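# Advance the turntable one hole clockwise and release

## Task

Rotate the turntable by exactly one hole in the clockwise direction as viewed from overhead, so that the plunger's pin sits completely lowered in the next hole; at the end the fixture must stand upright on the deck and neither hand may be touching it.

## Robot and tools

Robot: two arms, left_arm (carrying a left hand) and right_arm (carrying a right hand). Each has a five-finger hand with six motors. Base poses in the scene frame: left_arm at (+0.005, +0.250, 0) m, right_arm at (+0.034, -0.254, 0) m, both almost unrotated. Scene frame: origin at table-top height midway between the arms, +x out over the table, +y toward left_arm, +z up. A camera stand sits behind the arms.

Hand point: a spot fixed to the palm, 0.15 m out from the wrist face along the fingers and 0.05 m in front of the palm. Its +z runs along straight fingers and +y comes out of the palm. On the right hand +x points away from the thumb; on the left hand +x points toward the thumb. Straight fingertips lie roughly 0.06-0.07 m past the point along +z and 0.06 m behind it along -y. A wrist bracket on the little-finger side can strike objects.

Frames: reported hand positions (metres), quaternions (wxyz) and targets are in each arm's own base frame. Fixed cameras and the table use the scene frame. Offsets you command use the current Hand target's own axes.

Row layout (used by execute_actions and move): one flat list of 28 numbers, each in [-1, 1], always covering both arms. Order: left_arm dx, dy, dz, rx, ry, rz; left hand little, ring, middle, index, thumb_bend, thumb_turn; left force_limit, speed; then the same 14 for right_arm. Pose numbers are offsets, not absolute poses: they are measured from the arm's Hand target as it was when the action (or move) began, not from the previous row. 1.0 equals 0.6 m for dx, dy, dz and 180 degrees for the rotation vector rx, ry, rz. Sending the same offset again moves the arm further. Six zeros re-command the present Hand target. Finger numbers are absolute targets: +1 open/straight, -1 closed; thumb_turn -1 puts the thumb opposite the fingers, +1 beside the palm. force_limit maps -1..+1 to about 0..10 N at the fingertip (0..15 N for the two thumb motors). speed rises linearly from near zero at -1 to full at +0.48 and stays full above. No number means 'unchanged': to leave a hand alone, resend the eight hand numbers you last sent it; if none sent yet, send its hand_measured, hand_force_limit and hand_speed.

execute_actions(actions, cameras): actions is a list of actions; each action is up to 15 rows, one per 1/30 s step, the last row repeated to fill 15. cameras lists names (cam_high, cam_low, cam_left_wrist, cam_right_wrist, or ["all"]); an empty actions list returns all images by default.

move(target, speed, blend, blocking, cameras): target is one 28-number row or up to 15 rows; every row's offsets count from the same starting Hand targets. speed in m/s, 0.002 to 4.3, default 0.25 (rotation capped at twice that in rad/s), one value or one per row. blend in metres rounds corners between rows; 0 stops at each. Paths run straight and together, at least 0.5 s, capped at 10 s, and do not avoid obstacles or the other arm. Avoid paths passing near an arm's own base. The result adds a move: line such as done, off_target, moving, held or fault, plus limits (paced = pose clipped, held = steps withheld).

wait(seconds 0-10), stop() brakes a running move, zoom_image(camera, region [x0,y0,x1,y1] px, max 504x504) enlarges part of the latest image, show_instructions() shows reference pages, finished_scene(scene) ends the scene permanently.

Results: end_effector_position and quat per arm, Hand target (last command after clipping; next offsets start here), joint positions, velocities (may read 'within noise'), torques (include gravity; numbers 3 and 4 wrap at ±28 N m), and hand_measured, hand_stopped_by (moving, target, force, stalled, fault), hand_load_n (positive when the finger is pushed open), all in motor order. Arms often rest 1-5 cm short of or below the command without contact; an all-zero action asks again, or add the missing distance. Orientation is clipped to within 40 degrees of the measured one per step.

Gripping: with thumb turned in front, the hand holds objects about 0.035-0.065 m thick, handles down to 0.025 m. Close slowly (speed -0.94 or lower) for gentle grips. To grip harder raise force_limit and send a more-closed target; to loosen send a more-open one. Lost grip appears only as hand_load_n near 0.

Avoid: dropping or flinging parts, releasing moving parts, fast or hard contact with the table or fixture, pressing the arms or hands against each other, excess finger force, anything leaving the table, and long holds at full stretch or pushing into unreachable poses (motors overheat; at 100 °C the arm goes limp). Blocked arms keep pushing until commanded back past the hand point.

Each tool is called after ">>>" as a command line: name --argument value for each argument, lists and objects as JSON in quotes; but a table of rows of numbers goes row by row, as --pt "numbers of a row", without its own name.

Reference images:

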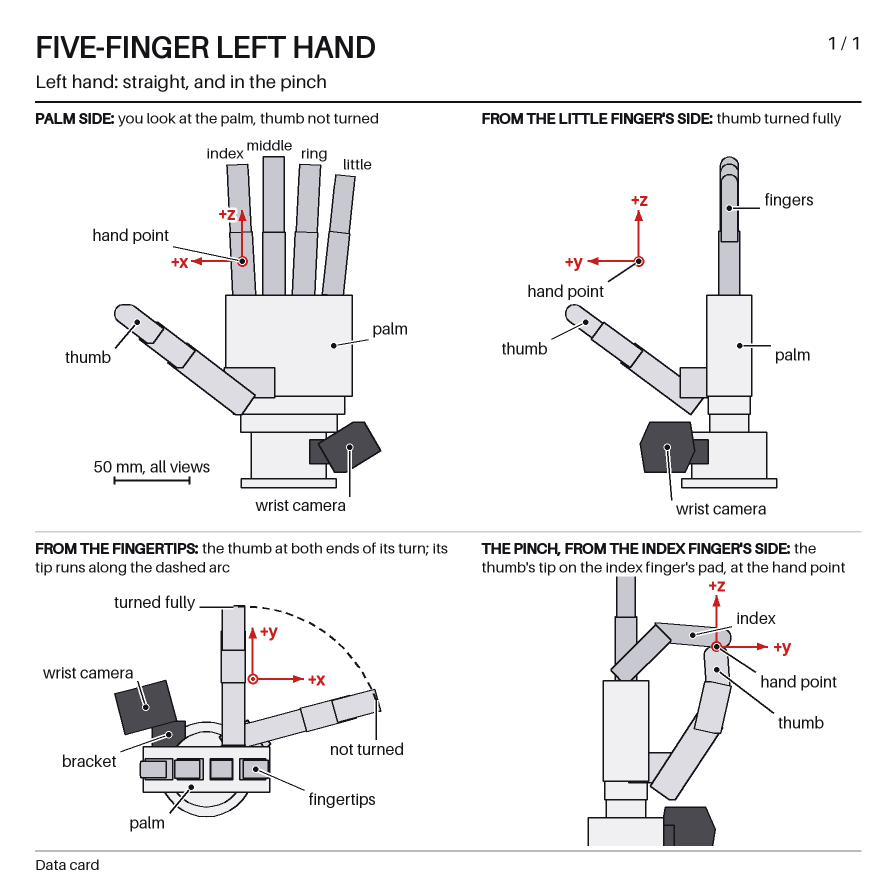

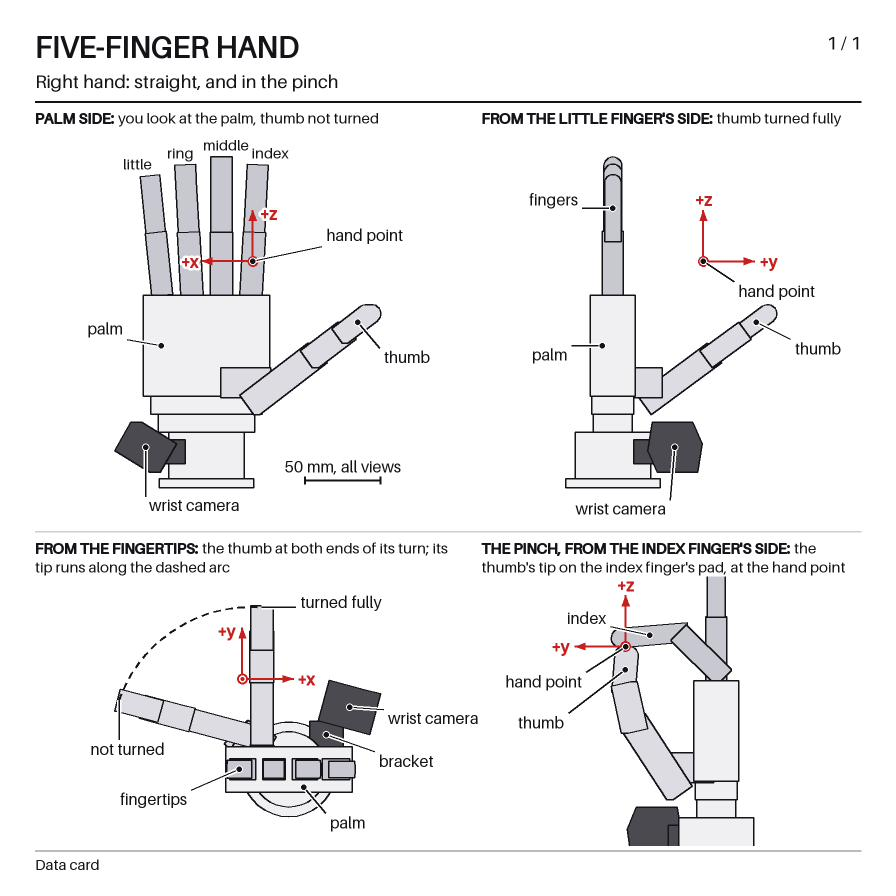

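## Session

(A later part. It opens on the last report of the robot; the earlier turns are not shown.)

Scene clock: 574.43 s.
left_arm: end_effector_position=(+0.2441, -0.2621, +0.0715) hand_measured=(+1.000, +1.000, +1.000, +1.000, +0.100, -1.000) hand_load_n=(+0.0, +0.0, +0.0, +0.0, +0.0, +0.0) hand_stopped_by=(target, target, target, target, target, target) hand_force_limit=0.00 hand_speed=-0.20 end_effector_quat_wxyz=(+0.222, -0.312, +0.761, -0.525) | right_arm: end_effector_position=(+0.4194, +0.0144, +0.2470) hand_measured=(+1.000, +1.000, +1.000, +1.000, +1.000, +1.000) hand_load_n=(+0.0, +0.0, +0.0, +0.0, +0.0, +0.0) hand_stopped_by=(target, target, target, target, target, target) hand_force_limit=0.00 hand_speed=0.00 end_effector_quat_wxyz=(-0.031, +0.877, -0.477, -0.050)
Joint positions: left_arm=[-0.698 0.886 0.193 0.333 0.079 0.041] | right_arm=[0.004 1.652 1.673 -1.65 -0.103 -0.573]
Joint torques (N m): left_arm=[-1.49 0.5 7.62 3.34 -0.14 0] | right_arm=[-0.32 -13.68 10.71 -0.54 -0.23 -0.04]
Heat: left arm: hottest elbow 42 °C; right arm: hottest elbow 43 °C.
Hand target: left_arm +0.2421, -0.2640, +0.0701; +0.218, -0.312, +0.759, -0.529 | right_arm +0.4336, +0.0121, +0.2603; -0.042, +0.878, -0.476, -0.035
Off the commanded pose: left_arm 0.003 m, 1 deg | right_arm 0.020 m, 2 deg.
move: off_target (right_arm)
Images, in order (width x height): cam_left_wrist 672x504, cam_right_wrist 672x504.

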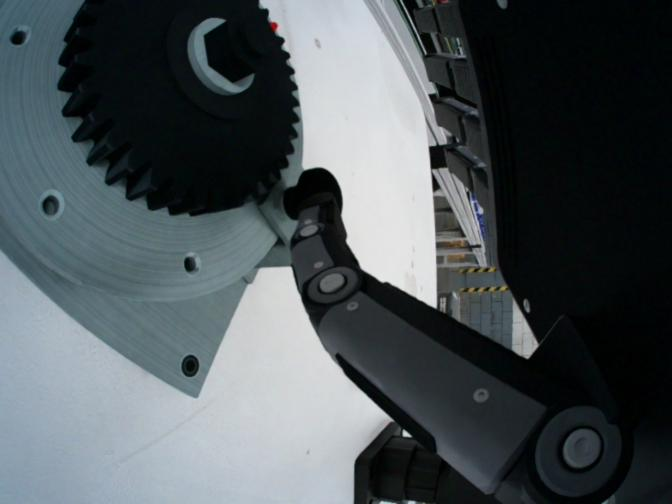

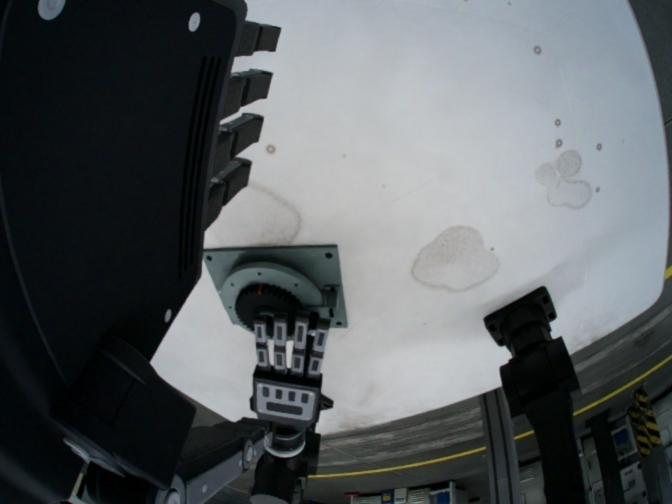

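>>> move --target '[0.0,-0.005,0.0135,0,0,0,1,1,1,1,0.1,-1,0,-0.2,0,0,0,0,0,0,1,1,1,1,1,1,0,0]' --speed 0.1 --cameras '["cam_left_wrist","cam_right_wrist"]'

>>> zoom_image --camera "cam_left_wrist" --region '[220, 120, 400, 300]'

Scene clock: 621.23 s.
left_arm: end_effector_position=(+0.2452, -0.2630, +0.0629) hand_measured=(+1.000, +1.000, +1.000, +1.000, +0.100, -1.000) hand_load_n=(+0.0, +0.0, +0.0, +0.0, +0.0, +0.0) hand_stopped_by=(target, target, target, target, target, target) hand_force_limit=0.00 hand_speed=-0.20 end_effector_quat_wxyz=(+0.219, -0.314, +0.765, -0.518) | right_arm: end_effector_position=(+0.4194, +0.0144, +0.2470) hand_measured=(+1.000, +1.000, +1.000, +1.000, +1.000, +1.000) hand_load_n=(+0.0, +0.0, +0.0, +0.0, +0.0, +0.0) hand_stopped_by=(target, target, target, target, target, target) hand_force_limit=0.00 hand_speed=0.00 end_effector_quat_wxyz=(-0.031, +0.877, -0.477, -0.050)
Joint positions: left_arm=[-0.698 0.93 0.193 0.361 0.079 0.041] | right_arm=[0.004 1.652 1.673 -1.65 -0.103 -0.573]
Joint torques (N m): left_arm=[-1.49 -0.91 9.09 3.12 -0.23 -0.02] | right_arm=[-0.38 -13.8 10.69 -0.55 -0.23 -0.04]
Heat: left arm: hottest elbow 36 °C; right arm: hottest elbow 44 °C.
Hand target: left_arm +0.2482, -0.2701, +0.0700; +0.218, -0.312, +0.759, -0.529 | right_arm +0.4336, +0.0121, +0.2603; -0.042, +0.878, -0.476, -0.035
Off the commanded pose: left_arm 0.011 m, 1 deg | right_arm 0.020 m, 2 deg.
move: off_target (left_arm, right_arm)
Images, in order (width x height): cam_left_wrist 672x504, cam_right_wrist 672x504.

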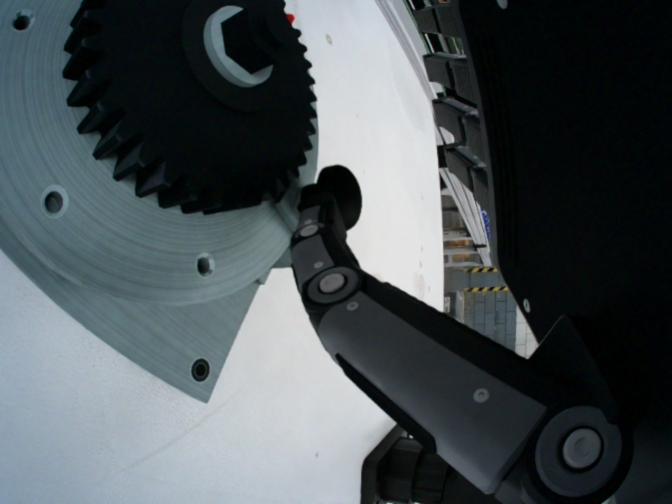

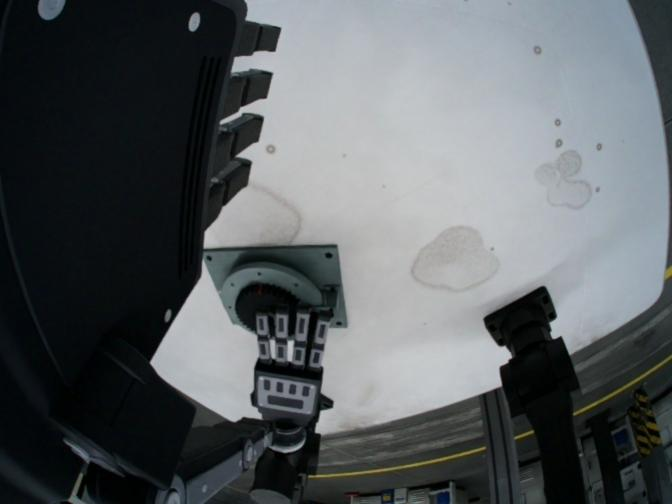

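Scaled by 2.800 from the camera's 672x504 image, which has a finer 960x720 frame.

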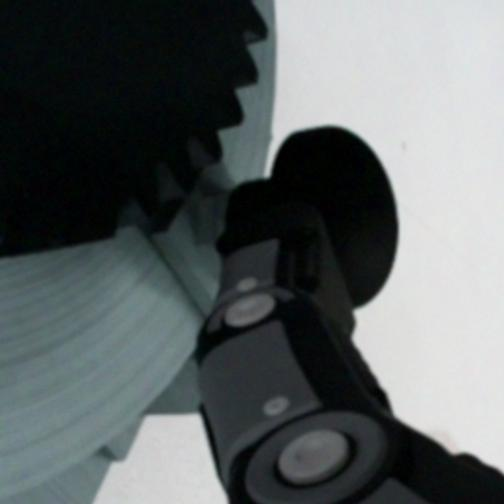

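>>> move --target '[0,0,0,0,0,0,1,1,1,-0.3,0.1,-1,-0.5,-0.9,0,0,0,0,0,0,1,1,1,1,1,1,0,0]' --speed 0.1 --cameras '["cam_left_wrist","cam_right_wrist"]'

>>> zoom_image --camera "cam_left_wrist" --region '[220, 120, 400, 300]'

Scene clock: 652.17 s.
left_arm: end_effector_position=(+0.2449, -0.2641, +0.0636) hand_measured=(+1.000, +1.000, +1.000, +0.134, +0.100, -1.000) hand_load_n=(+0.0, +0.0, +0.0, +0.0, +0.0, +0.0) hand_stopped_by=(target, target, target, force, target, target) hand_force_limit=-0.50 hand_speed=-0.90 end_effector_quat_wxyz=(+0.218, -0.313, +0.764, -0.520) | right_arm: end_effector_position=(+0.4194, +0.0144, +0.2470) hand_measured=(+1.000, +1.000, +1.000, +1.000, +1.000, +1.000) hand_load_n=(+0.0, +0.0, +0.0, +0.0, -0.5, +0.0) hand_stopped_by=(target, target, target, target, target, target) hand_force_limit=0.00 hand_speed=0.00 end_effector_quat_wxyz=(-0.031, +0.877, -0.477, -0.050)
Joint positions: left_arm=[-0.7 0.931 0.193 0.365 0.079 0.039] | right_arm=[0.004 1.652 1.673 -1.65 -0.103 -0.573]
Joint torques (N m): left_arm=[-1.73 -1.14 8.99 2.84 -0.24 -0.02] | right_arm=[-0.32 -13.86 10.7 -0.53 -0.23 -0.04]
Heat: left arm: hottest elbow 35 °C; right arm: hottest elbow 44 °C.
Hand target: left_arm +0.2480, -0.2703, +0.0701; +0.218, -0.312, +0.759, -0.529 | right_arm +0.4336, +0.0121, +0.2603; -0.042, +0.878, -0.476, -0.035
Off the commanded pose: left_arm 0.009 m, 1 deg | right_arm 0.020 m, 2 deg.
move: off_target (right_arm)
Images, in order (width x height): cam_left_wrist 672x504, cam_right_wrist 672x504.

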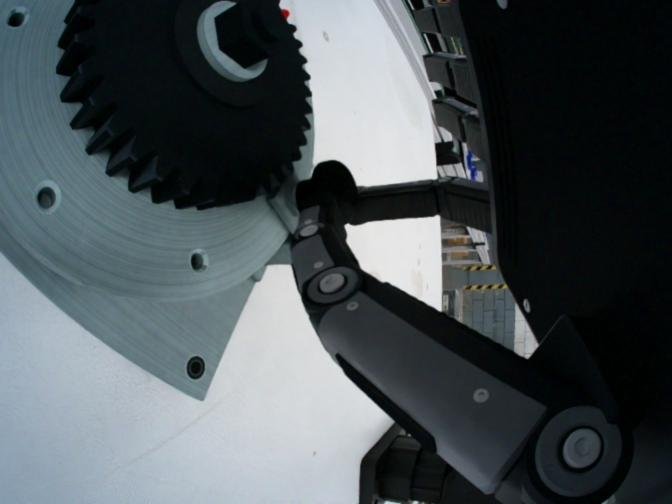

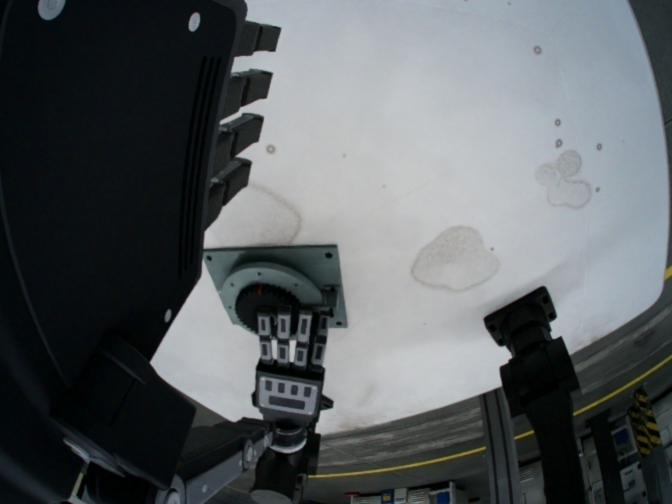

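Scaled by 2.800 from the camera's 672x504 image, which has a finer 960x720 frame.

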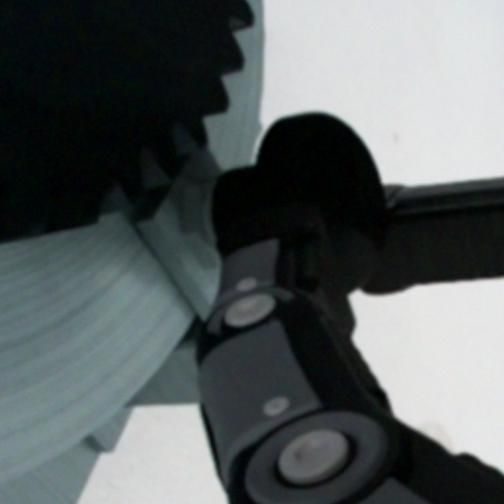

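>>> move --target '[0,0,0,0,0,0,1,1,1,-0.35,0.1,-1,0.0,-0.9,0,0,0,0,0,0,1,1,1,1,1,1,0,0]' --speed 0.1 --cameras '["cam_left_wrist","cam_right_wrist"]'

>>> zoom_image --camera "cam_left_wrist" --region '[220, 120, 400, 300]'

Scene clock: 668.93 s.
left_arm: end_effector_position=(+0.2417, -0.2673, +0.0641) hand_measured=(+1.000, +1.000, +1.000, -0.254, +0.100, -1.000) hand_load_n=(+0.0, -0.5, +0.0, +3.0, +1.5, -5.5) hand_stopped_by=(target, target, target, force, target, target) hand_force_limit=0.00 hand_speed=-0.90 end_effector_quat_wxyz=(+0.211, -0.313, +0.764, -0.523) | right_arm: end_effector_position=(+0.4194, +0.0144, +0.2470) hand_measured=(+1.000, +1.000, +1.000, +1.000, +1.000, +1.000) hand_load_n=(+0.0, +0.0, +0.5, +0.0, +0.0, +0.0) hand_stopped_by=(target, target, target, target, target, target) hand_force_limit=0.00 hand_speed=0.00 end_effector_quat_wxyz=(-0.031, +0.877, -0.477, -0.050)
Joint positions: left_arm=[-0.708 0.932 0.193 0.366 0.083 0.027] | right_arm=[0.004 1.652 1.673 -1.65 -0.103 -0.573]
Joint torques (N m): left_arm=[-0.79 -1.03 8.83 3.03 -0.34 0.05] | right_arm=[-0.32 -13.74 10.69 -0.55 -0.24 -0.03]
Heat: left arm: hottest elbow 35 °C; right arm: hottest elbow 45 °C.
Hand target: left_arm +0.2482, -0.2702, +0.0702; +0.219, -0.312, +0.758, -0.529 | right_arm +0.4336, +0.0121, +0.2603; -0.042, +0.878, -0.476, -0.035
Off the commanded pose: left_arm 0.009 m, 1 deg | right_arm 0.020 m, 2 deg.
move: off_target (right_arm)
Images, in order (width x height): cam_left_wrist 672x504, cam_right_wrist 672x504.

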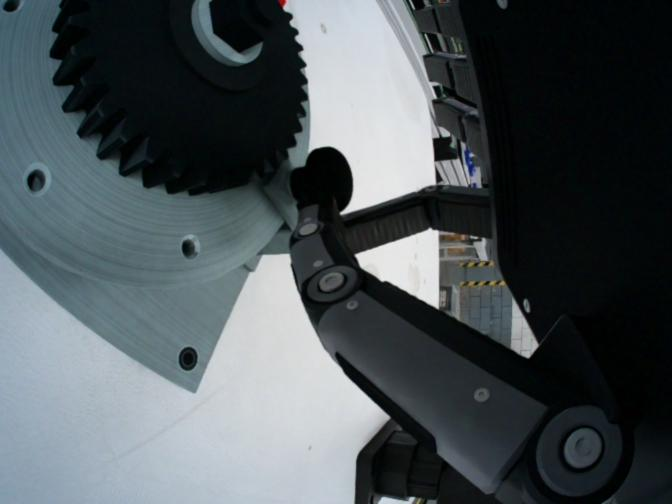

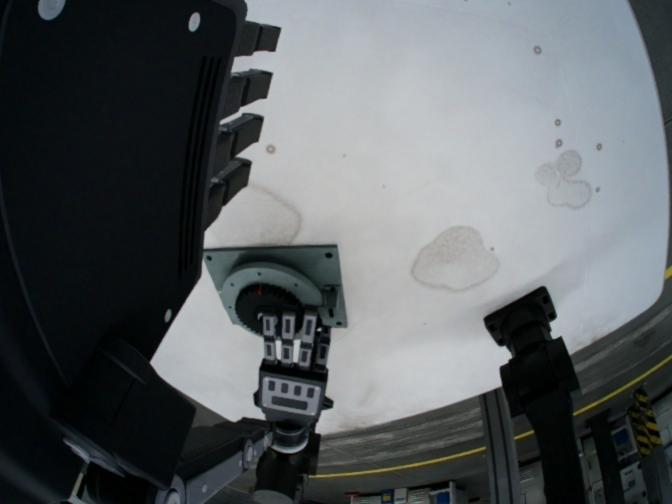

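Scaled by 2.800 from the camera's 672x504 image, which has a finer 960x720 frame.

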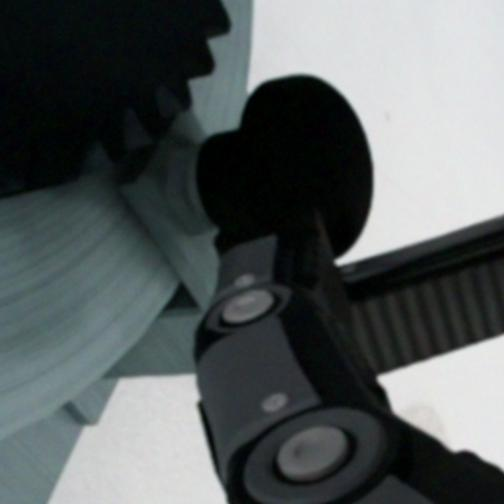

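>>> move --target '[0,0,0,0,0,0,1,1,1,1,0.1,-1,0.0,-0.3,0,0,0,0,0,0,1,1,1,1,1,1,0,0]' --speed 0.1 --cameras '["cam_left_wrist"]'

>>> zoom_image --camera "cam_left_wrist" --region '[220, 120, 400, 300]'

Scene clock: 695.77 s.
left_arm: end_effector_position=(+0.2422, -0.2670, +0.0640) hand_measured=(+1.000, +1.000, +1.000, +1.000, +0.100, -1.000) hand_load_n=(+0.0, +0.0, +0.0, +0.0, +0.0, +0.0) hand_stopped_by=(target, target, target, target, target, target) hand_force_limit=0.00 hand_speed=-0.30 end_effector_quat_wxyz=(+0.213, -0.314, +0.763, -0.523) | right_arm: end_effector_position=(+0.4194, +0.0144, +0.2470) hand_measured=(+1.000, +1.000, +1.000, +1.000, +1.000, +1.000) hand_load_n=(+0.0, +0.0, +0.0, +0.0, -0.5, +0.0) hand_stopped_by=(target, target, target, target, target, target) hand_force_limit=0.00 hand_speed=0.00 end_effector_quat_wxyz=(-0.031, +0.877, -0.477, -0.050)
Joint positions: left_arm=[-0.709 0.932 0.193 0.366 0.079 0.027] | right_arm=[0.004 1.652 1.673 -1.65 -0.103 -0.573]
Joint torques (N m): left_arm=[-0.62 -0.97 8.73 3.12 -0.26 0.09] | right_arm=[-0.38 -13.74 10.7 -0.55 -0.24 -0.04]
Heat: left arm: hottest elbow 35 °C; right arm: hottest elbow 45 °C.
Hand target: left_arm +0.2481, -0.2703, +0.0702; +0.218, -0.312, +0.759, -0.529 | right_arm +0.4336, +0.0121, +0.2603; -0.042, +0.878, -0.476, -0.035
Off the commanded pose: left_arm 0.009 m, 1 deg | right_arm 0.020 m, 2 deg.
move: off_target (right_arm)
Images, in order (width x height): cam_left_wrist 672x504.

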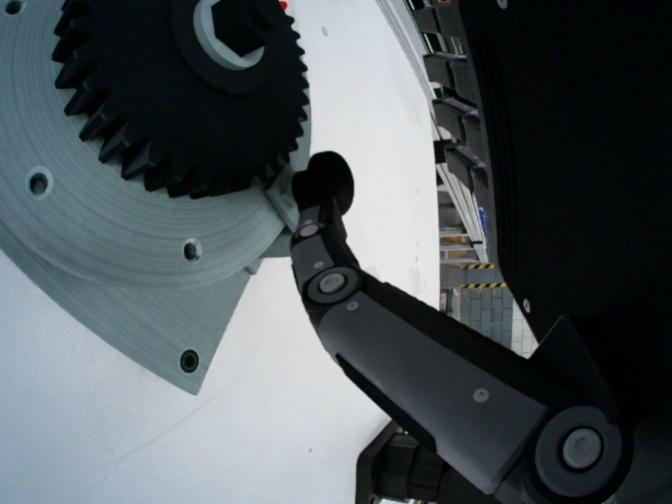

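Scaled by 2.800 from the camera's 672x504 image, which has a finer 960x720 frame.

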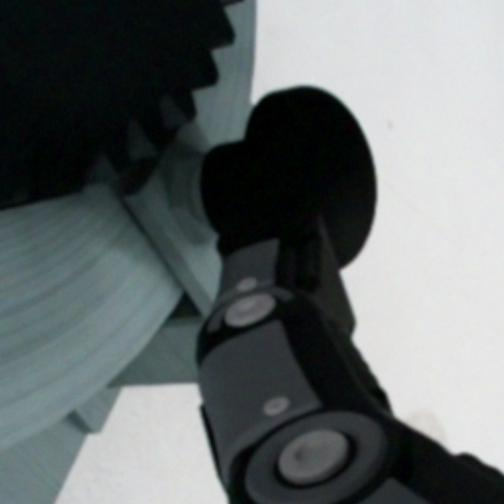

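>>> move --target '[-0.016,-0.0094,0.002,0,0,0,1,1,1,1,0.1,-1,0.0,-0.3,0,0,0,0,0,0,1,1,1,1,1,1,0,0]' --speed 0.1 --cameras '["cam_left_wrist"]'

>>> zoom_image --camera "cam_left_wrist" --region '[220, 120, 400, 300]'

Scene clock: 708.93 s.
left_arm: end_effector_position=(+0.2466, -0.2619, +0.0645) hand_measured=(+1.000, +1.000, +1.000, +1.000, +0.100, -1.000) hand_load_n=(+0.0, +0.0, +0.0, +0.0, +0.0, +0.0) hand_stopped_by=(target, target, target, target, target, target) hand_force_limit=0.00 hand_speed=-0.30 end_effector_quat_wxyz=(+0.210, -0.316, +0.762, -0.524) | right_arm: end_effector_position=(+0.4194, +0.0144, +0.2470) hand_measured=(+1.000, +1.000, +1.000, +1.000, +1.000, +1.000) hand_load_n=(+0.0, +0.0, +0.0, +0.0, +0.0, +0.0) hand_stopped_by=(target, target, target, target, target, target) hand_force_limit=0.00 hand_speed=0.00 end_effector_quat_wxyz=(-0.031, +0.877, -0.477, -0.050)
Joint positions: left_arm=[-0.672 0.932 0.193 0.366 0.115 0.034] | right_arm=[0.004 1.652 1.673 -1.65 -0.103 -0.573]
Joint torques (N m): left_arm=[-0.09 -1.14 10.25 1.99 -0.07 0.22] | right_arm=[-0.44 -13.74 10.7 -0.54 -0.23 -0.04]
Heat: left arm: hottest elbow 35 °C; right arm: hottest elbow 45 °C.
Hand target: left_arm +0.2571, -0.2657, +0.0751; +0.218, -0.312, +0.759, -0.529 | right_arm +0.4336, +0.0121, +0.2603; -0.042, +0.878, -0.476, -0.035
Off the commanded pose: left_arm 0.015 m, 1 deg | right_arm 0.020 m, 2 deg.
move: off_target (left_arm, right_arm)
Images, in order (width x height): cam_left_wrist 672x504.

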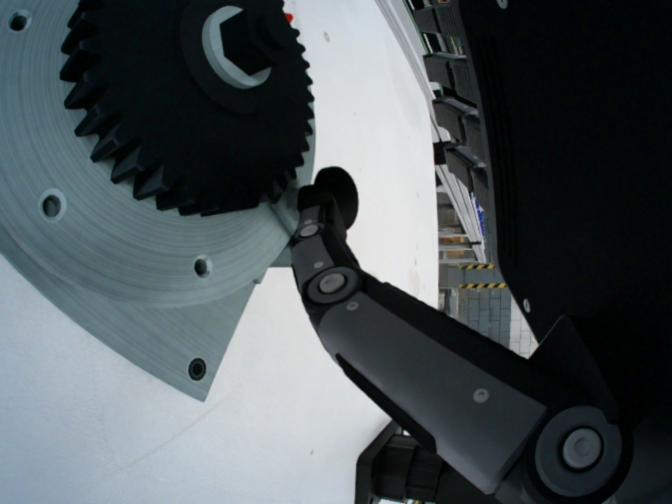

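Scaled by 2.800 from the camera's 672x504 image, which has a finer 960x720 frame.

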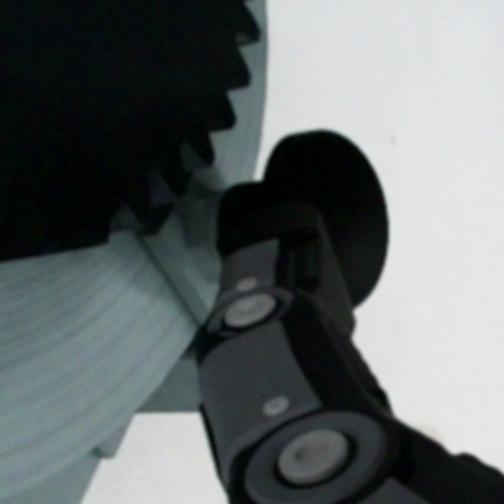

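>>> move --target '[0,0,0,0,0,0,1,1,-0.3,-0.3,0.1,-1,-0.5,-0.88,0,0,0,0,0,0,1,1,1,1,1,1,0,0]' --speed 0.1 --cameras '["cam_left_wrist","cam_right_wrist"]'

>>> zoom_image --camera "cam_left_wrist" --region '[220, 120, 400, 300]'

Scene clock: 719.00 s.
left_arm: end_effector_position=(+0.2468, -0.2617, +0.0644) hand_measured=(+1.000, +1.000, +0.144, +0.132, +0.100, -1.000) hand_load_n=(+0.0, +0.0, +2.5, +6.0, +0.0, +0.0) hand_stopped_by=(target, target, force, force, target, target) hand_force_limit=-0.50 hand_speed=-0.88 end_effector_quat_wxyz=(+0.211, -0.316, +0.762, -0.524) | right_arm: end_effector_position=(+0.4194, +0.0144, +0.2470) hand_measured=(+1.000, +1.000, +1.000, +1.000, +1.000, +1.000) hand_load_n=(+0.0, +0.0, +0.0, +0.0, +0.0, +0.0) hand_stopped_by=(target, target, target, target, target, target) hand_force_limit=0.00 hand_speed=0.00 end_effector_quat_wxyz=(-0.031, +0.877, -0.477, -0.050)
Joint positions: left_arm=[-0.671 0.932 0.193 0.366 0.116 0.035] | right_arm=[0.004 1.652 1.673 -1.65 -0.103 -0.573]
Joint torques (N m): left_arm=[0.09 -0.79 10.32 1.95 -0.06 0.2] | right_arm=[-0.32 -13.74 10.7 -0.55 -0.22 -0.04]
Heat: left arm: hottest elbow 35 °C; right arm: hottest elbow 45 °C.
Hand target: left_arm +0.2571, -0.2656, +0.0751; +0.218, -0.312, +0.758, -0.529 | right_arm +0.4336, +0.0121, +0.2603; -0.042, +0.878, -0.476, -0.035
Off the commanded pose: left_arm 0.015 m, 1 deg | right_arm 0.020 m, 2 deg.
move: off_target (left_arm, right_arm)
Images, in order (width x height): cam_left_wrist 672x504, cam_right_wrist 672x504.

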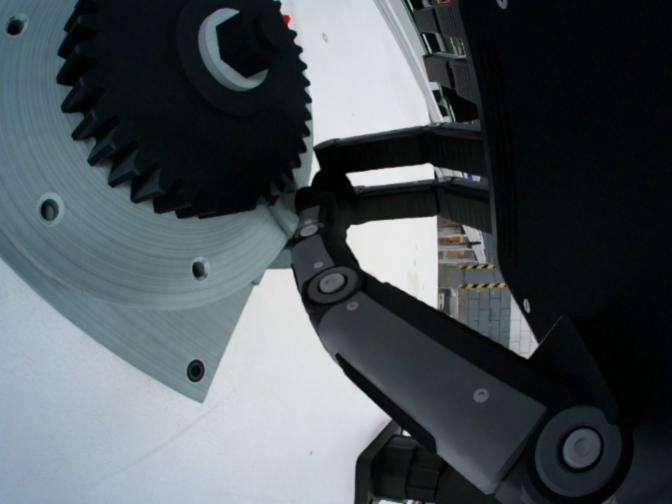

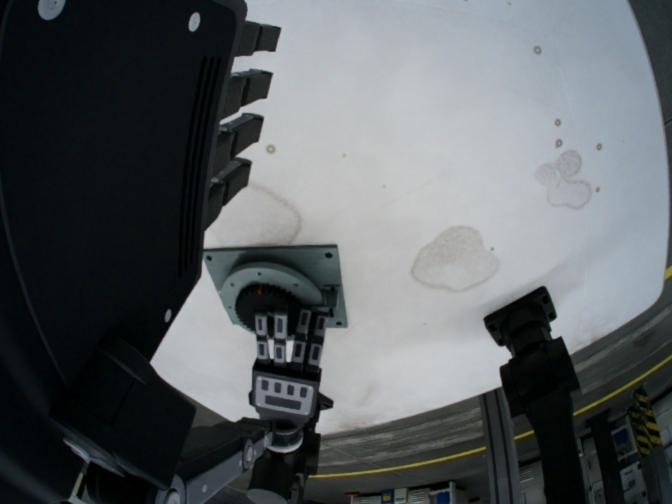

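Scaled by 2.800 from the camera's 672x504 image, which has a finer 960x720 frame.

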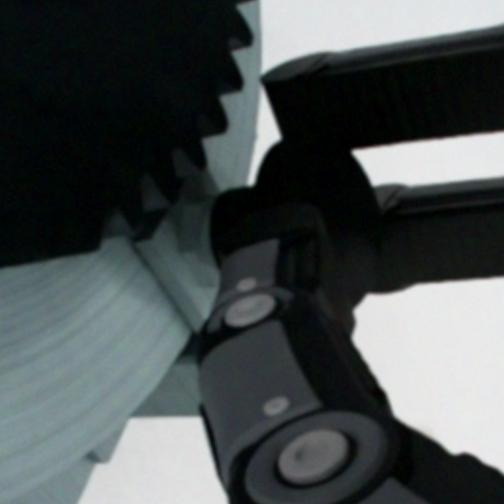

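>>> move --target '[0,0,0,0,0,0,1,1,-0.3,-0.3,-0.4,-1,-0.3,-0.88,0,0,0,0,0,0,1,1,1,1,1,1,0,0]' --speed 0.1 --cameras '["cam_left_wrist"]'

>>> zoom_image --camera "cam_left_wrist" --region '[220, 120, 400, 300]'

Scene clock: 730.33 s.
left_arm: end_effector_position=(+0.2468, -0.2617, +0.0644) hand_measured=(+1.000, +1.000, +0.144, +0.132, -0.400, -1.000) hand_load_n=(+0.0, +0.0, +2.0, +5.5, +0.0, +0.0) hand_stopped_by=(target, target, force, force, target, target) hand_force_limit=-0.30 hand_speed=-0.88 end_effector_quat_wxyz=(+0.211, -0.316, +0.762, -0.524) | right_arm: end_effector_position=(+0.4194, +0.0144, +0.2470) hand_measured=(+1.000, +1.000, +1.000, +1.000, +1.000, +1.000) hand_load_n=(+0.0, +0.0, -0.5, +0.0, +0.0, +0.0) hand_stopped_by=(target, target, target, target, target, target) hand_force_limit=0.00 hand_speed=0.00 end_effector_quat_wxyz=(-0.031, +0.877, -0.477, -0.050)
Joint positions: left_arm=[-0.671 0.932 0.193 0.366 0.116 0.035] | right_arm=[0.004 1.652 1.673 -1.65 -0.103 -0.573]
Joint torques (N m): left_arm=[0.21 -0.73 10.48 1.89 -0.1 0.2] | right_arm=[-0.38 -13.68 10.7 -0.55 -0.23 -0.04]
Heat: left arm: hottest elbow 35 °C; right arm: hottest elbow 45 °C.
Hand target: left_arm +0.2571, -0.2656, +0.0751; +0.218, -0.312, +0.758, -0.529 | right_arm +0.4336, +0.0121, +0.2603; -0.042, +0.878, -0.476, -0.035
Off the commanded pose: left_arm 0.015 m, 1 deg | right_arm 0.020 m, 2 deg.
move: off_target (left_arm, right_arm)
Images, in order (width x height): cam_left_wrist 672x504.

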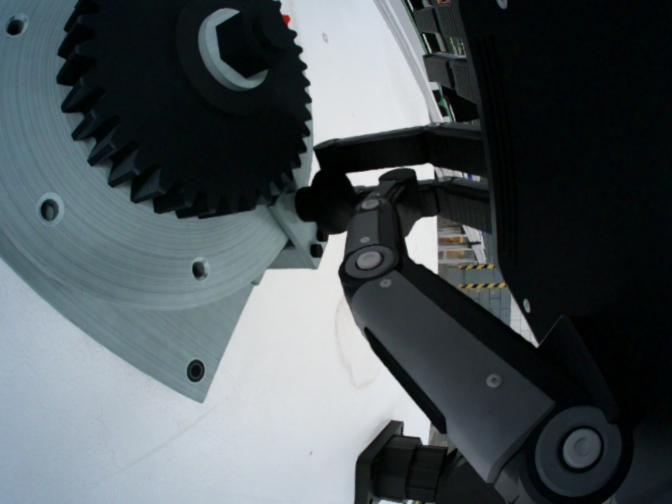

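Scaled by 2.800 from the camera's 672x504 image, which has a finer 960x720 frame.

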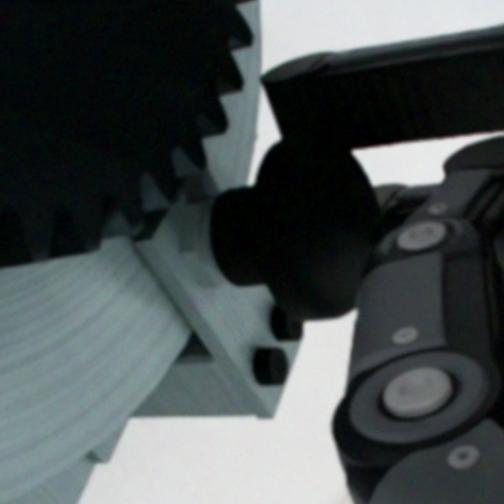

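>>> move --pt "0 0 0 0 0 0 1 1 1 1 0.1 -1 -0.3 -0.3 0 0 0 0 0 0 1 1 1 1 1 1 0 0" --pt "0 -0.007 0.022 0 0 0 1 1 1 1 0.1 -1 -0.3 -0.3 0 0 0 0 0 0 1 1 1 1 1 1 0 0" --speed 0.1 --cameras '["cam_left_wrist"]'

>>> zoom_image --camera "cam_left_wrist" --region '[220, 120, 400, 300]'

Scene clock: 745.83 s.
left_arm: end_effector_position=(+0.2446, -0.2595, +0.0489) hand_measured=(+1.000, +1.000, +1.000, +1.000, +0.100, -1.000) hand_load_n=(+0.0, +0.0, -0.5, +0.0, +0.0, +0.0) hand_stopped_by=(target, target, target, target, target, target) hand_force_limit=-0.30 hand_speed=-0.30 end_effector_quat_wxyz=(+0.202, -0.323, +0.773, -0.507) | right_arm: end_effector_position=(+0.4194, +0.0144, +0.2470) hand_measured=(+1.000, +1.000, +1.000, +1.000, +1.000, +1.000) hand_load_n=(+0.0, +0.0, +0.0, +0.0, +0.0, +0.0) hand_stopped_by=(target, target, target, target, target, target) hand_force_limit=0.00 hand_speed=0.00 end_effector_quat_wxyz=(-0.031, +0.877, -0.477, -0.050)
Joint positions: left_arm=[-0.671 0.98 0.193 0.369 0.114 0.035] | right_arm=[0.004 1.652 1.673 -1.65 -0.103 -0.573]
Joint torques (N m): left_arm=[-1.49 -0.97 12.18 3.19 -0.2 0.12] | right_arm=[-0.38 -13.8 10.73 -0.55 -0.23 -0.04]
Heat: left arm: hottest elbow 35 °C; right arm: hottest elbow 45 °C.
Hand target: left_arm +0.2668, -0.2755, +0.0744; +0.218, -0.312, +0.759, -0.529 | right_arm +0.4336, +0.0121, +0.2603; -0.042, +0.878, -0.476, -0.035
Off the commanded pose: left_arm 0.038 m, 4 deg | right_arm 0.020 m, 2 deg.
move: off_target (left_arm, right_arm)
Images, in order (width x height): cam_left_wrist 672x504.

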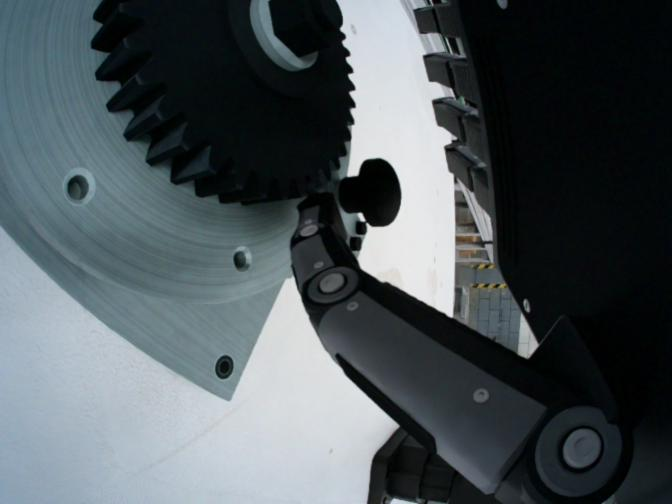

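Scaled by 2.800 from the camera's 672x504 image, which has a finer 960x720 frame.

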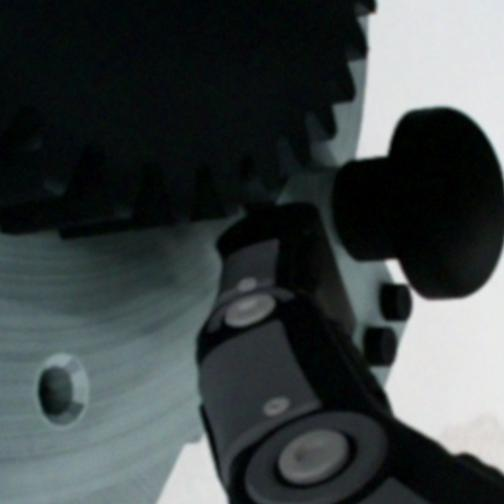

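>>> move --pt "0.0065 -0.056 -0.0687 0 0 0 1 1 1 1 0.3 -1 -0.3 -0.3 0 0 0 0 0 0 1 1 1 1 1 1 0 0" --pt "0.0057 -0.005 -0.038 0 0 0 1 1 1 1 0.3 -1 -0.3 -0.3 0 0 0 0 0 0 1 1 1 1 1 1 0 0" --speed 0.1 --cameras '["cam_left_wrist"]'

>>> zoom_image --camera "cam_left_wrist" --region '[220, 120, 400, 300]'

Scene clock: 783.40 s.
left_arm: end_effector_position=(+0.2439, -0.2576, +0.0762) hand_measured=(+1.000, +1.000, +1.000, +1.000, +0.300, -1.000) hand_load_n=(+0.0, +0.0, +0.0, +0.0, +0.0, +0.5) hand_stopped_by=(target, target, target, target, target, target) hand_force_limit=-0.30 hand_speed=-0.30 end_effector_quat_wxyz=(+0.212, -0.319, +0.764, -0.520) | right_arm: end_effector_position=(+0.4194, +0.0144, +0.2470) hand_measured=(+1.000, +1.000, +1.000, +1.000, +1.000, +1.000) hand_load_n=(+0.0, +0.0, +0.0, +0.0, +0.0, +0.0) hand_stopped_by=(target, target, target, target, target, target) hand_force_limit=0.00 hand_speed=0.00 end_effector_quat_wxyz=(-0.031, +0.877, -0.477, -0.050)
Joint positions: left_arm=[-0.671 0.849 0.209 0.259 0.109 0.035] | right_arm=[0.004 1.652 1.673 -1.65 -0.103 -0.573]
Joint torques (N m): left_arm=[-1.26 0.03 9.77 3.43 -0.22 0.22] | right_arm=[-0.44 -13.68 10.69 -0.54 -0.23 -0.04]
Heat: left arm: hottest elbow 37 °C; right arm: hottest elbow 46 °C.
Hand target: left_arm +0.2501, -0.2635, +0.0851; +0.218, -0.312, +0.759, -0.529 | right_arm +0.4336, +0.0121, +0.2603; -0.042, +0.878, -0.476, -0.035
Off the commanded pose: left_arm 0.012 m, 2 deg | right_arm 0.020 m, 2 deg.
move: off_target (left_arm, right_arm)
Images, in order (width x height): cam_left_wrist 672x504.

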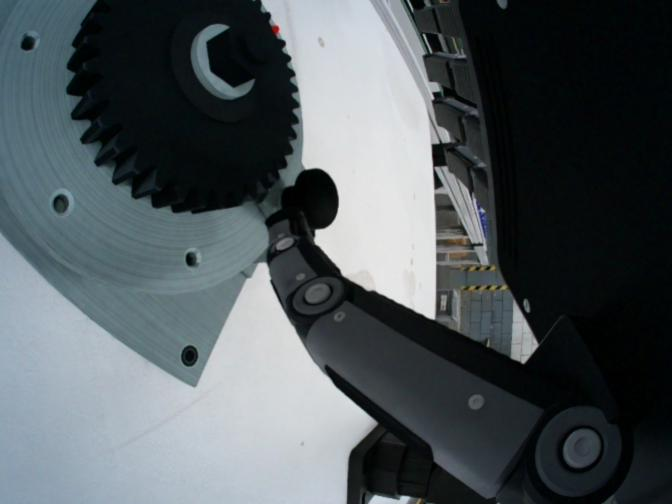

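Scaled by 2.800 from the camera's 672x504 image, which has a finer 960x720 frame.

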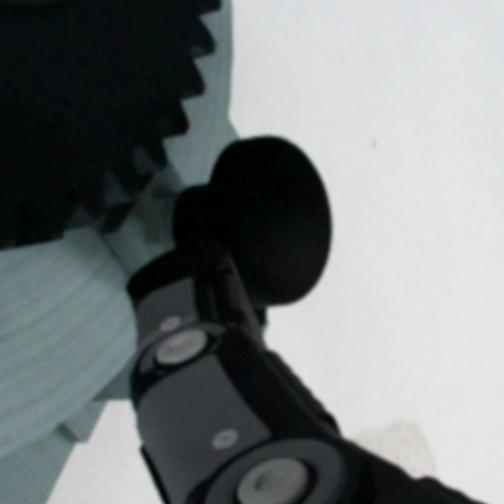

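>>> move --target '[0.0019,0.0245,0.0257,0,0,0,1,1,1,1,0.3,-1,-0.3,-0.3,0,0,0,0,0,0,1,1,1,1,1,1,0,0]' --speed 0.1 --cameras '["cam_left_wrist"]'

>>> zoom_image --camera "cam_left_wrist" --region '[220, 120, 400, 300]'

Scene clock: 801.40 s.
left_arm: end_effector_position=(+0.2549, -0.2672, +0.0635) hand_measured=(+1.000, +1.000, +1.000, +1.000, +0.300, -1.000) hand_load_n=(-0.5, +0.0, +0.0, +0.0, +0.0, +0.5) hand_stopped_by=(target, target, target, target, target, target) hand_force_limit=-0.30 hand_speed=-0.30 end_effector_quat_wxyz=(+0.216, -0.317, +0.761, -0.523) | right_arm: end_effector_position=(+0.4194, +0.0144, +0.2470) hand_measured=(+1.000, +1.000, +1.000, +1.000, +1.000, +1.000) hand_load_n=(+0.0, +0.0, +0.0, +0.0, +0.0, +0.0) hand_stopped_by=(target, target, target, target, target, target) hand_force_limit=0.00 hand_speed=0.00 end_effector_quat_wxyz=(-0.031, +0.877, -0.477, -0.050)
Joint positions: left_arm=[-0.678 0.984 0.209 0.405 0.099 0.035] | right_arm=[0.004 1.652 1.673 -1.65 -0.103 -0.573]
Joint torques (N m): left_arm=[-0.97 -0.21 8.03 3.04 -0.27 0.14] | right_arm=[-0.32 -13.74 10.67 -0.55 -0.23 -0.04]
Heat: left arm: hottest elbow 38 °C; right arm: hottest elbow 46 °C.
Hand target: left_arm +0.2559, -0.2709, +0.0660; +0.218, -0.312, +0.758, -0.529 | right_arm +0.4336, +0.0121, +0.2603; -0.042, +0.878, -0.476, -0.035
Off the commanded pose: left_arm 0.005 m, 1 deg | right_arm 0.020 m, 2 deg.
move: off_target (right_arm)
Images, in order (width x height): cam_left_wrist 672x504.

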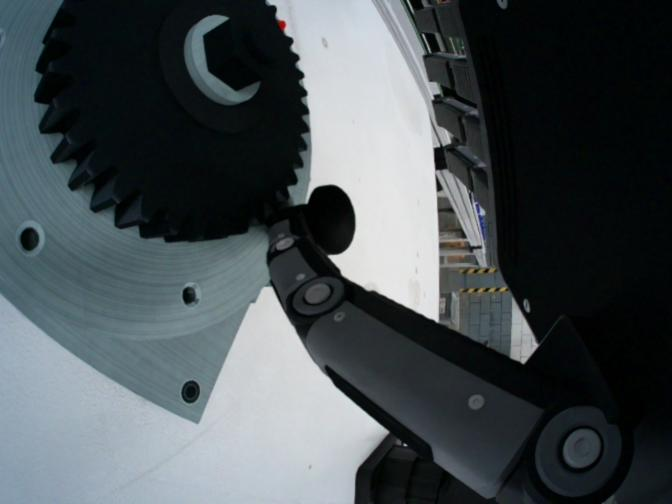

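Scaled by 2.800 from the camera's 672x504 image, which has a finer 960x720 frame.

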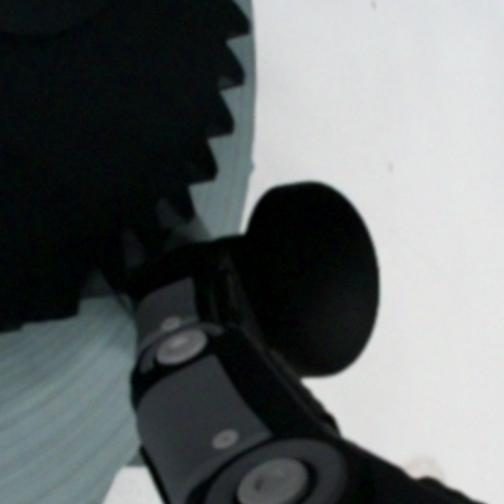

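>>> move --target '[0.003,0.0125,-0.0085,0,0,0,1,1,1,1,0.3,-1,-0.3,-0.3,0,0,0,0,0,0,1,1,1,1,1,1,0,0]' --speed 0.1 --cameras '["cam_left_wrist"]'

>>> zoom_image --camera "cam_left_wrist" --region '[220, 120, 400, 300]'

Scene clock: 819.23 s.
left_arm: end_effector_position=(+0.2512, -0.2646, +0.0588) hand_measured=(+1.000, +1.000, +1.000, +1.000, +0.300, -1.000) hand_load_n=(+0.0, +0.0, +0.0, +0.0, +0.0, +0.0) hand_stopped_by=(target, target, target, target, target, target) hand_force_limit=-0.30 hand_speed=-0.30 end_effector_quat_wxyz=(+0.217, -0.317, +0.761, -0.522) | right_arm: end_effector_position=(+0.4194, +0.0144, +0.2470) hand_measured=(+1.000, +1.000, +1.000, +1.000, +1.000, +1.000) hand_load_n=(+0.0, +0.0, +0.0, +0.5, +0.0, +0.0) hand_stopped_by=(target, target, target, target, target, target) hand_force_limit=0.00 hand_speed=0.00 end_effector_quat_wxyz=(-0.031, +0.877, -0.477, -0.050)
Joint positions: left_arm=[-0.681 0.984 0.193 0.42 0.094 0.035] | right_arm=[0.004 1.652 1.673 -1.65 -0.103 -0.573]
Joint torques (N m): left_arm=[-1.32 -1.9 6.98 3.3 -0.2 0.08] | right_arm=[-0.38 -13.74 10.69 -0.55 -0.23 -0.04]
Heat: left arm: hottest elbow 37 °C; right arm: hottest elbow 46 °C.
Hand target: left_arm +0.2493, -0.2669, +0.0606; +0.218, -0.312, +0.759, -0.529 | right_arm +0.4336, +0.0121, +0.2603; -0.042, +0.878, -0.476, -0.035
Off the commanded pose: left_arm 0.004 m, 1 deg | right_arm 0.020 m, 2 deg.
move: off_target (right_arm)
Images, in order (width x height): cam_left_wrist 672x504.

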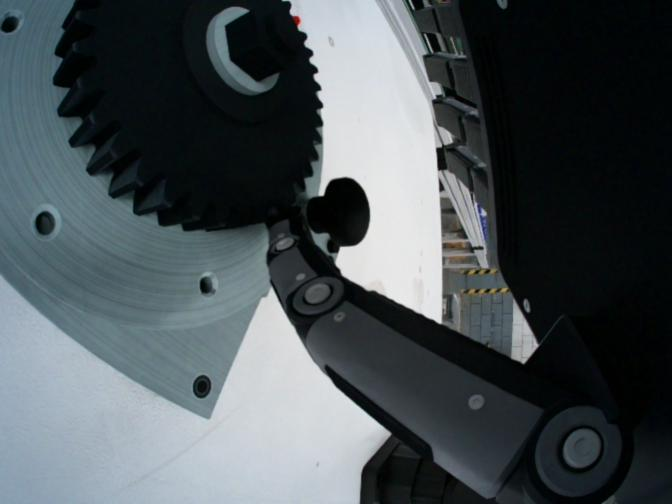

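Scaled by 2.800 from the camera's 672x504 image, which has a finer 960x720 frame.

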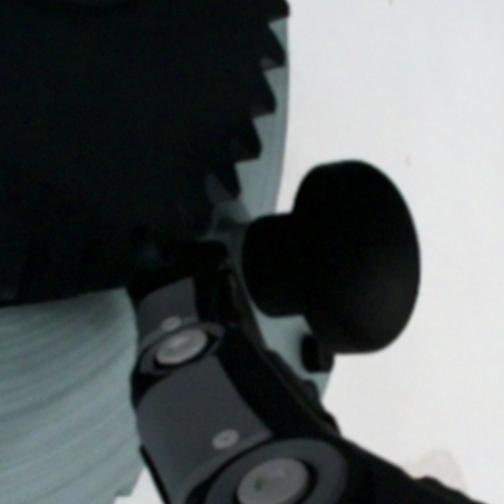

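>>> move --target '[0,0,0,0,0,0,1,1,-0.3,-0.3,-0.4,-1,-0.5,-0.88,0,0,0,0,0,0,1,1,1,1,1,1,0,0]' --speed 0.1 --cameras '["cam_left_wrist"]'

>>> zoom_image --camera "cam_left_wrist" --region '[220, 120, 400, 300]'

Scene clock: 833.57 s.
left_arm: end_effector_position=(+0.2459, -0.2601, +0.0508) hand_measured=(+1.000, +1.000, +0.244, +0.210, -0.080, -1.000) hand_load_n=(+0.0, +0.0, +0.5, +4.5, +6.0, +0.0) hand_stopped_by=(target, target, force, force, force, target) hand_force_limit=-0.50 hand_speed=-0.88 end_effector_quat_wxyz=(+0.214, -0.320, +0.765, -0.516) | right_arm: end_effector_position=(+0.4194, +0.0144, +0.2470) hand_measured=(+1.000, +1.000, +1.000, +1.000, +1.000, +1.000) hand_load_n=(+0.0, +0.0, +0.0, +0.0, +0.0, +0.0) hand_stopped_by=(target, target, target, target, target, target) hand_force_limit=0.00 hand_speed=0.00 end_effector_quat_wxyz=(-0.031, +0.877, -0.477, -0.050)
Joint positions: left_arm=[-0.681 0.984 0.177 0.42 0.094 0.035] | right_arm=[0.004 1.652 1.673 -1.65 -0.103 -0.573]
Joint torques (N m): left_arm=[-3.25 -1.38 8.57 3.07 -0.22 0.09] | right_arm=[-0.44 -13.68 10.67 -0.54 -0.23 -0.04]
Heat: left arm: hottest elbow 36 °C; right arm: hottest elbow 46 °C.
Hand target: left_arm +0.2495, -0.2669, +0.0608; +0.219, -0.312, +0.758, -0.529 | right_arm +0.4336, +0.0121, +0.2603; -0.042, +0.878, -0.476, -0.035
Off the commanded pose: left_arm 0.012 m, 2 deg | right_arm 0.020 m, 2 deg.
move: off_target (left_arm, right_arm)
Images, in order (width x height): cam_left_wrist 672x504.

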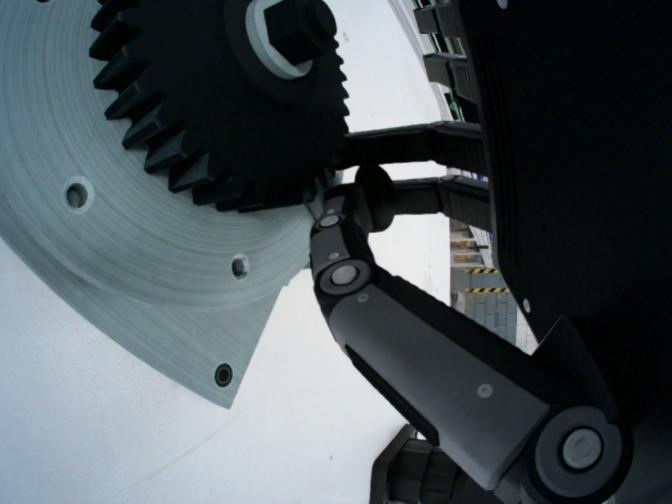

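Scaled by 2.800 from the camera's 672x504 image, which has a finer 960x720 frame.

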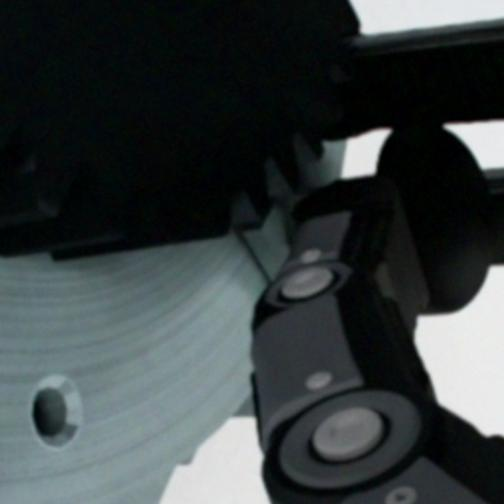

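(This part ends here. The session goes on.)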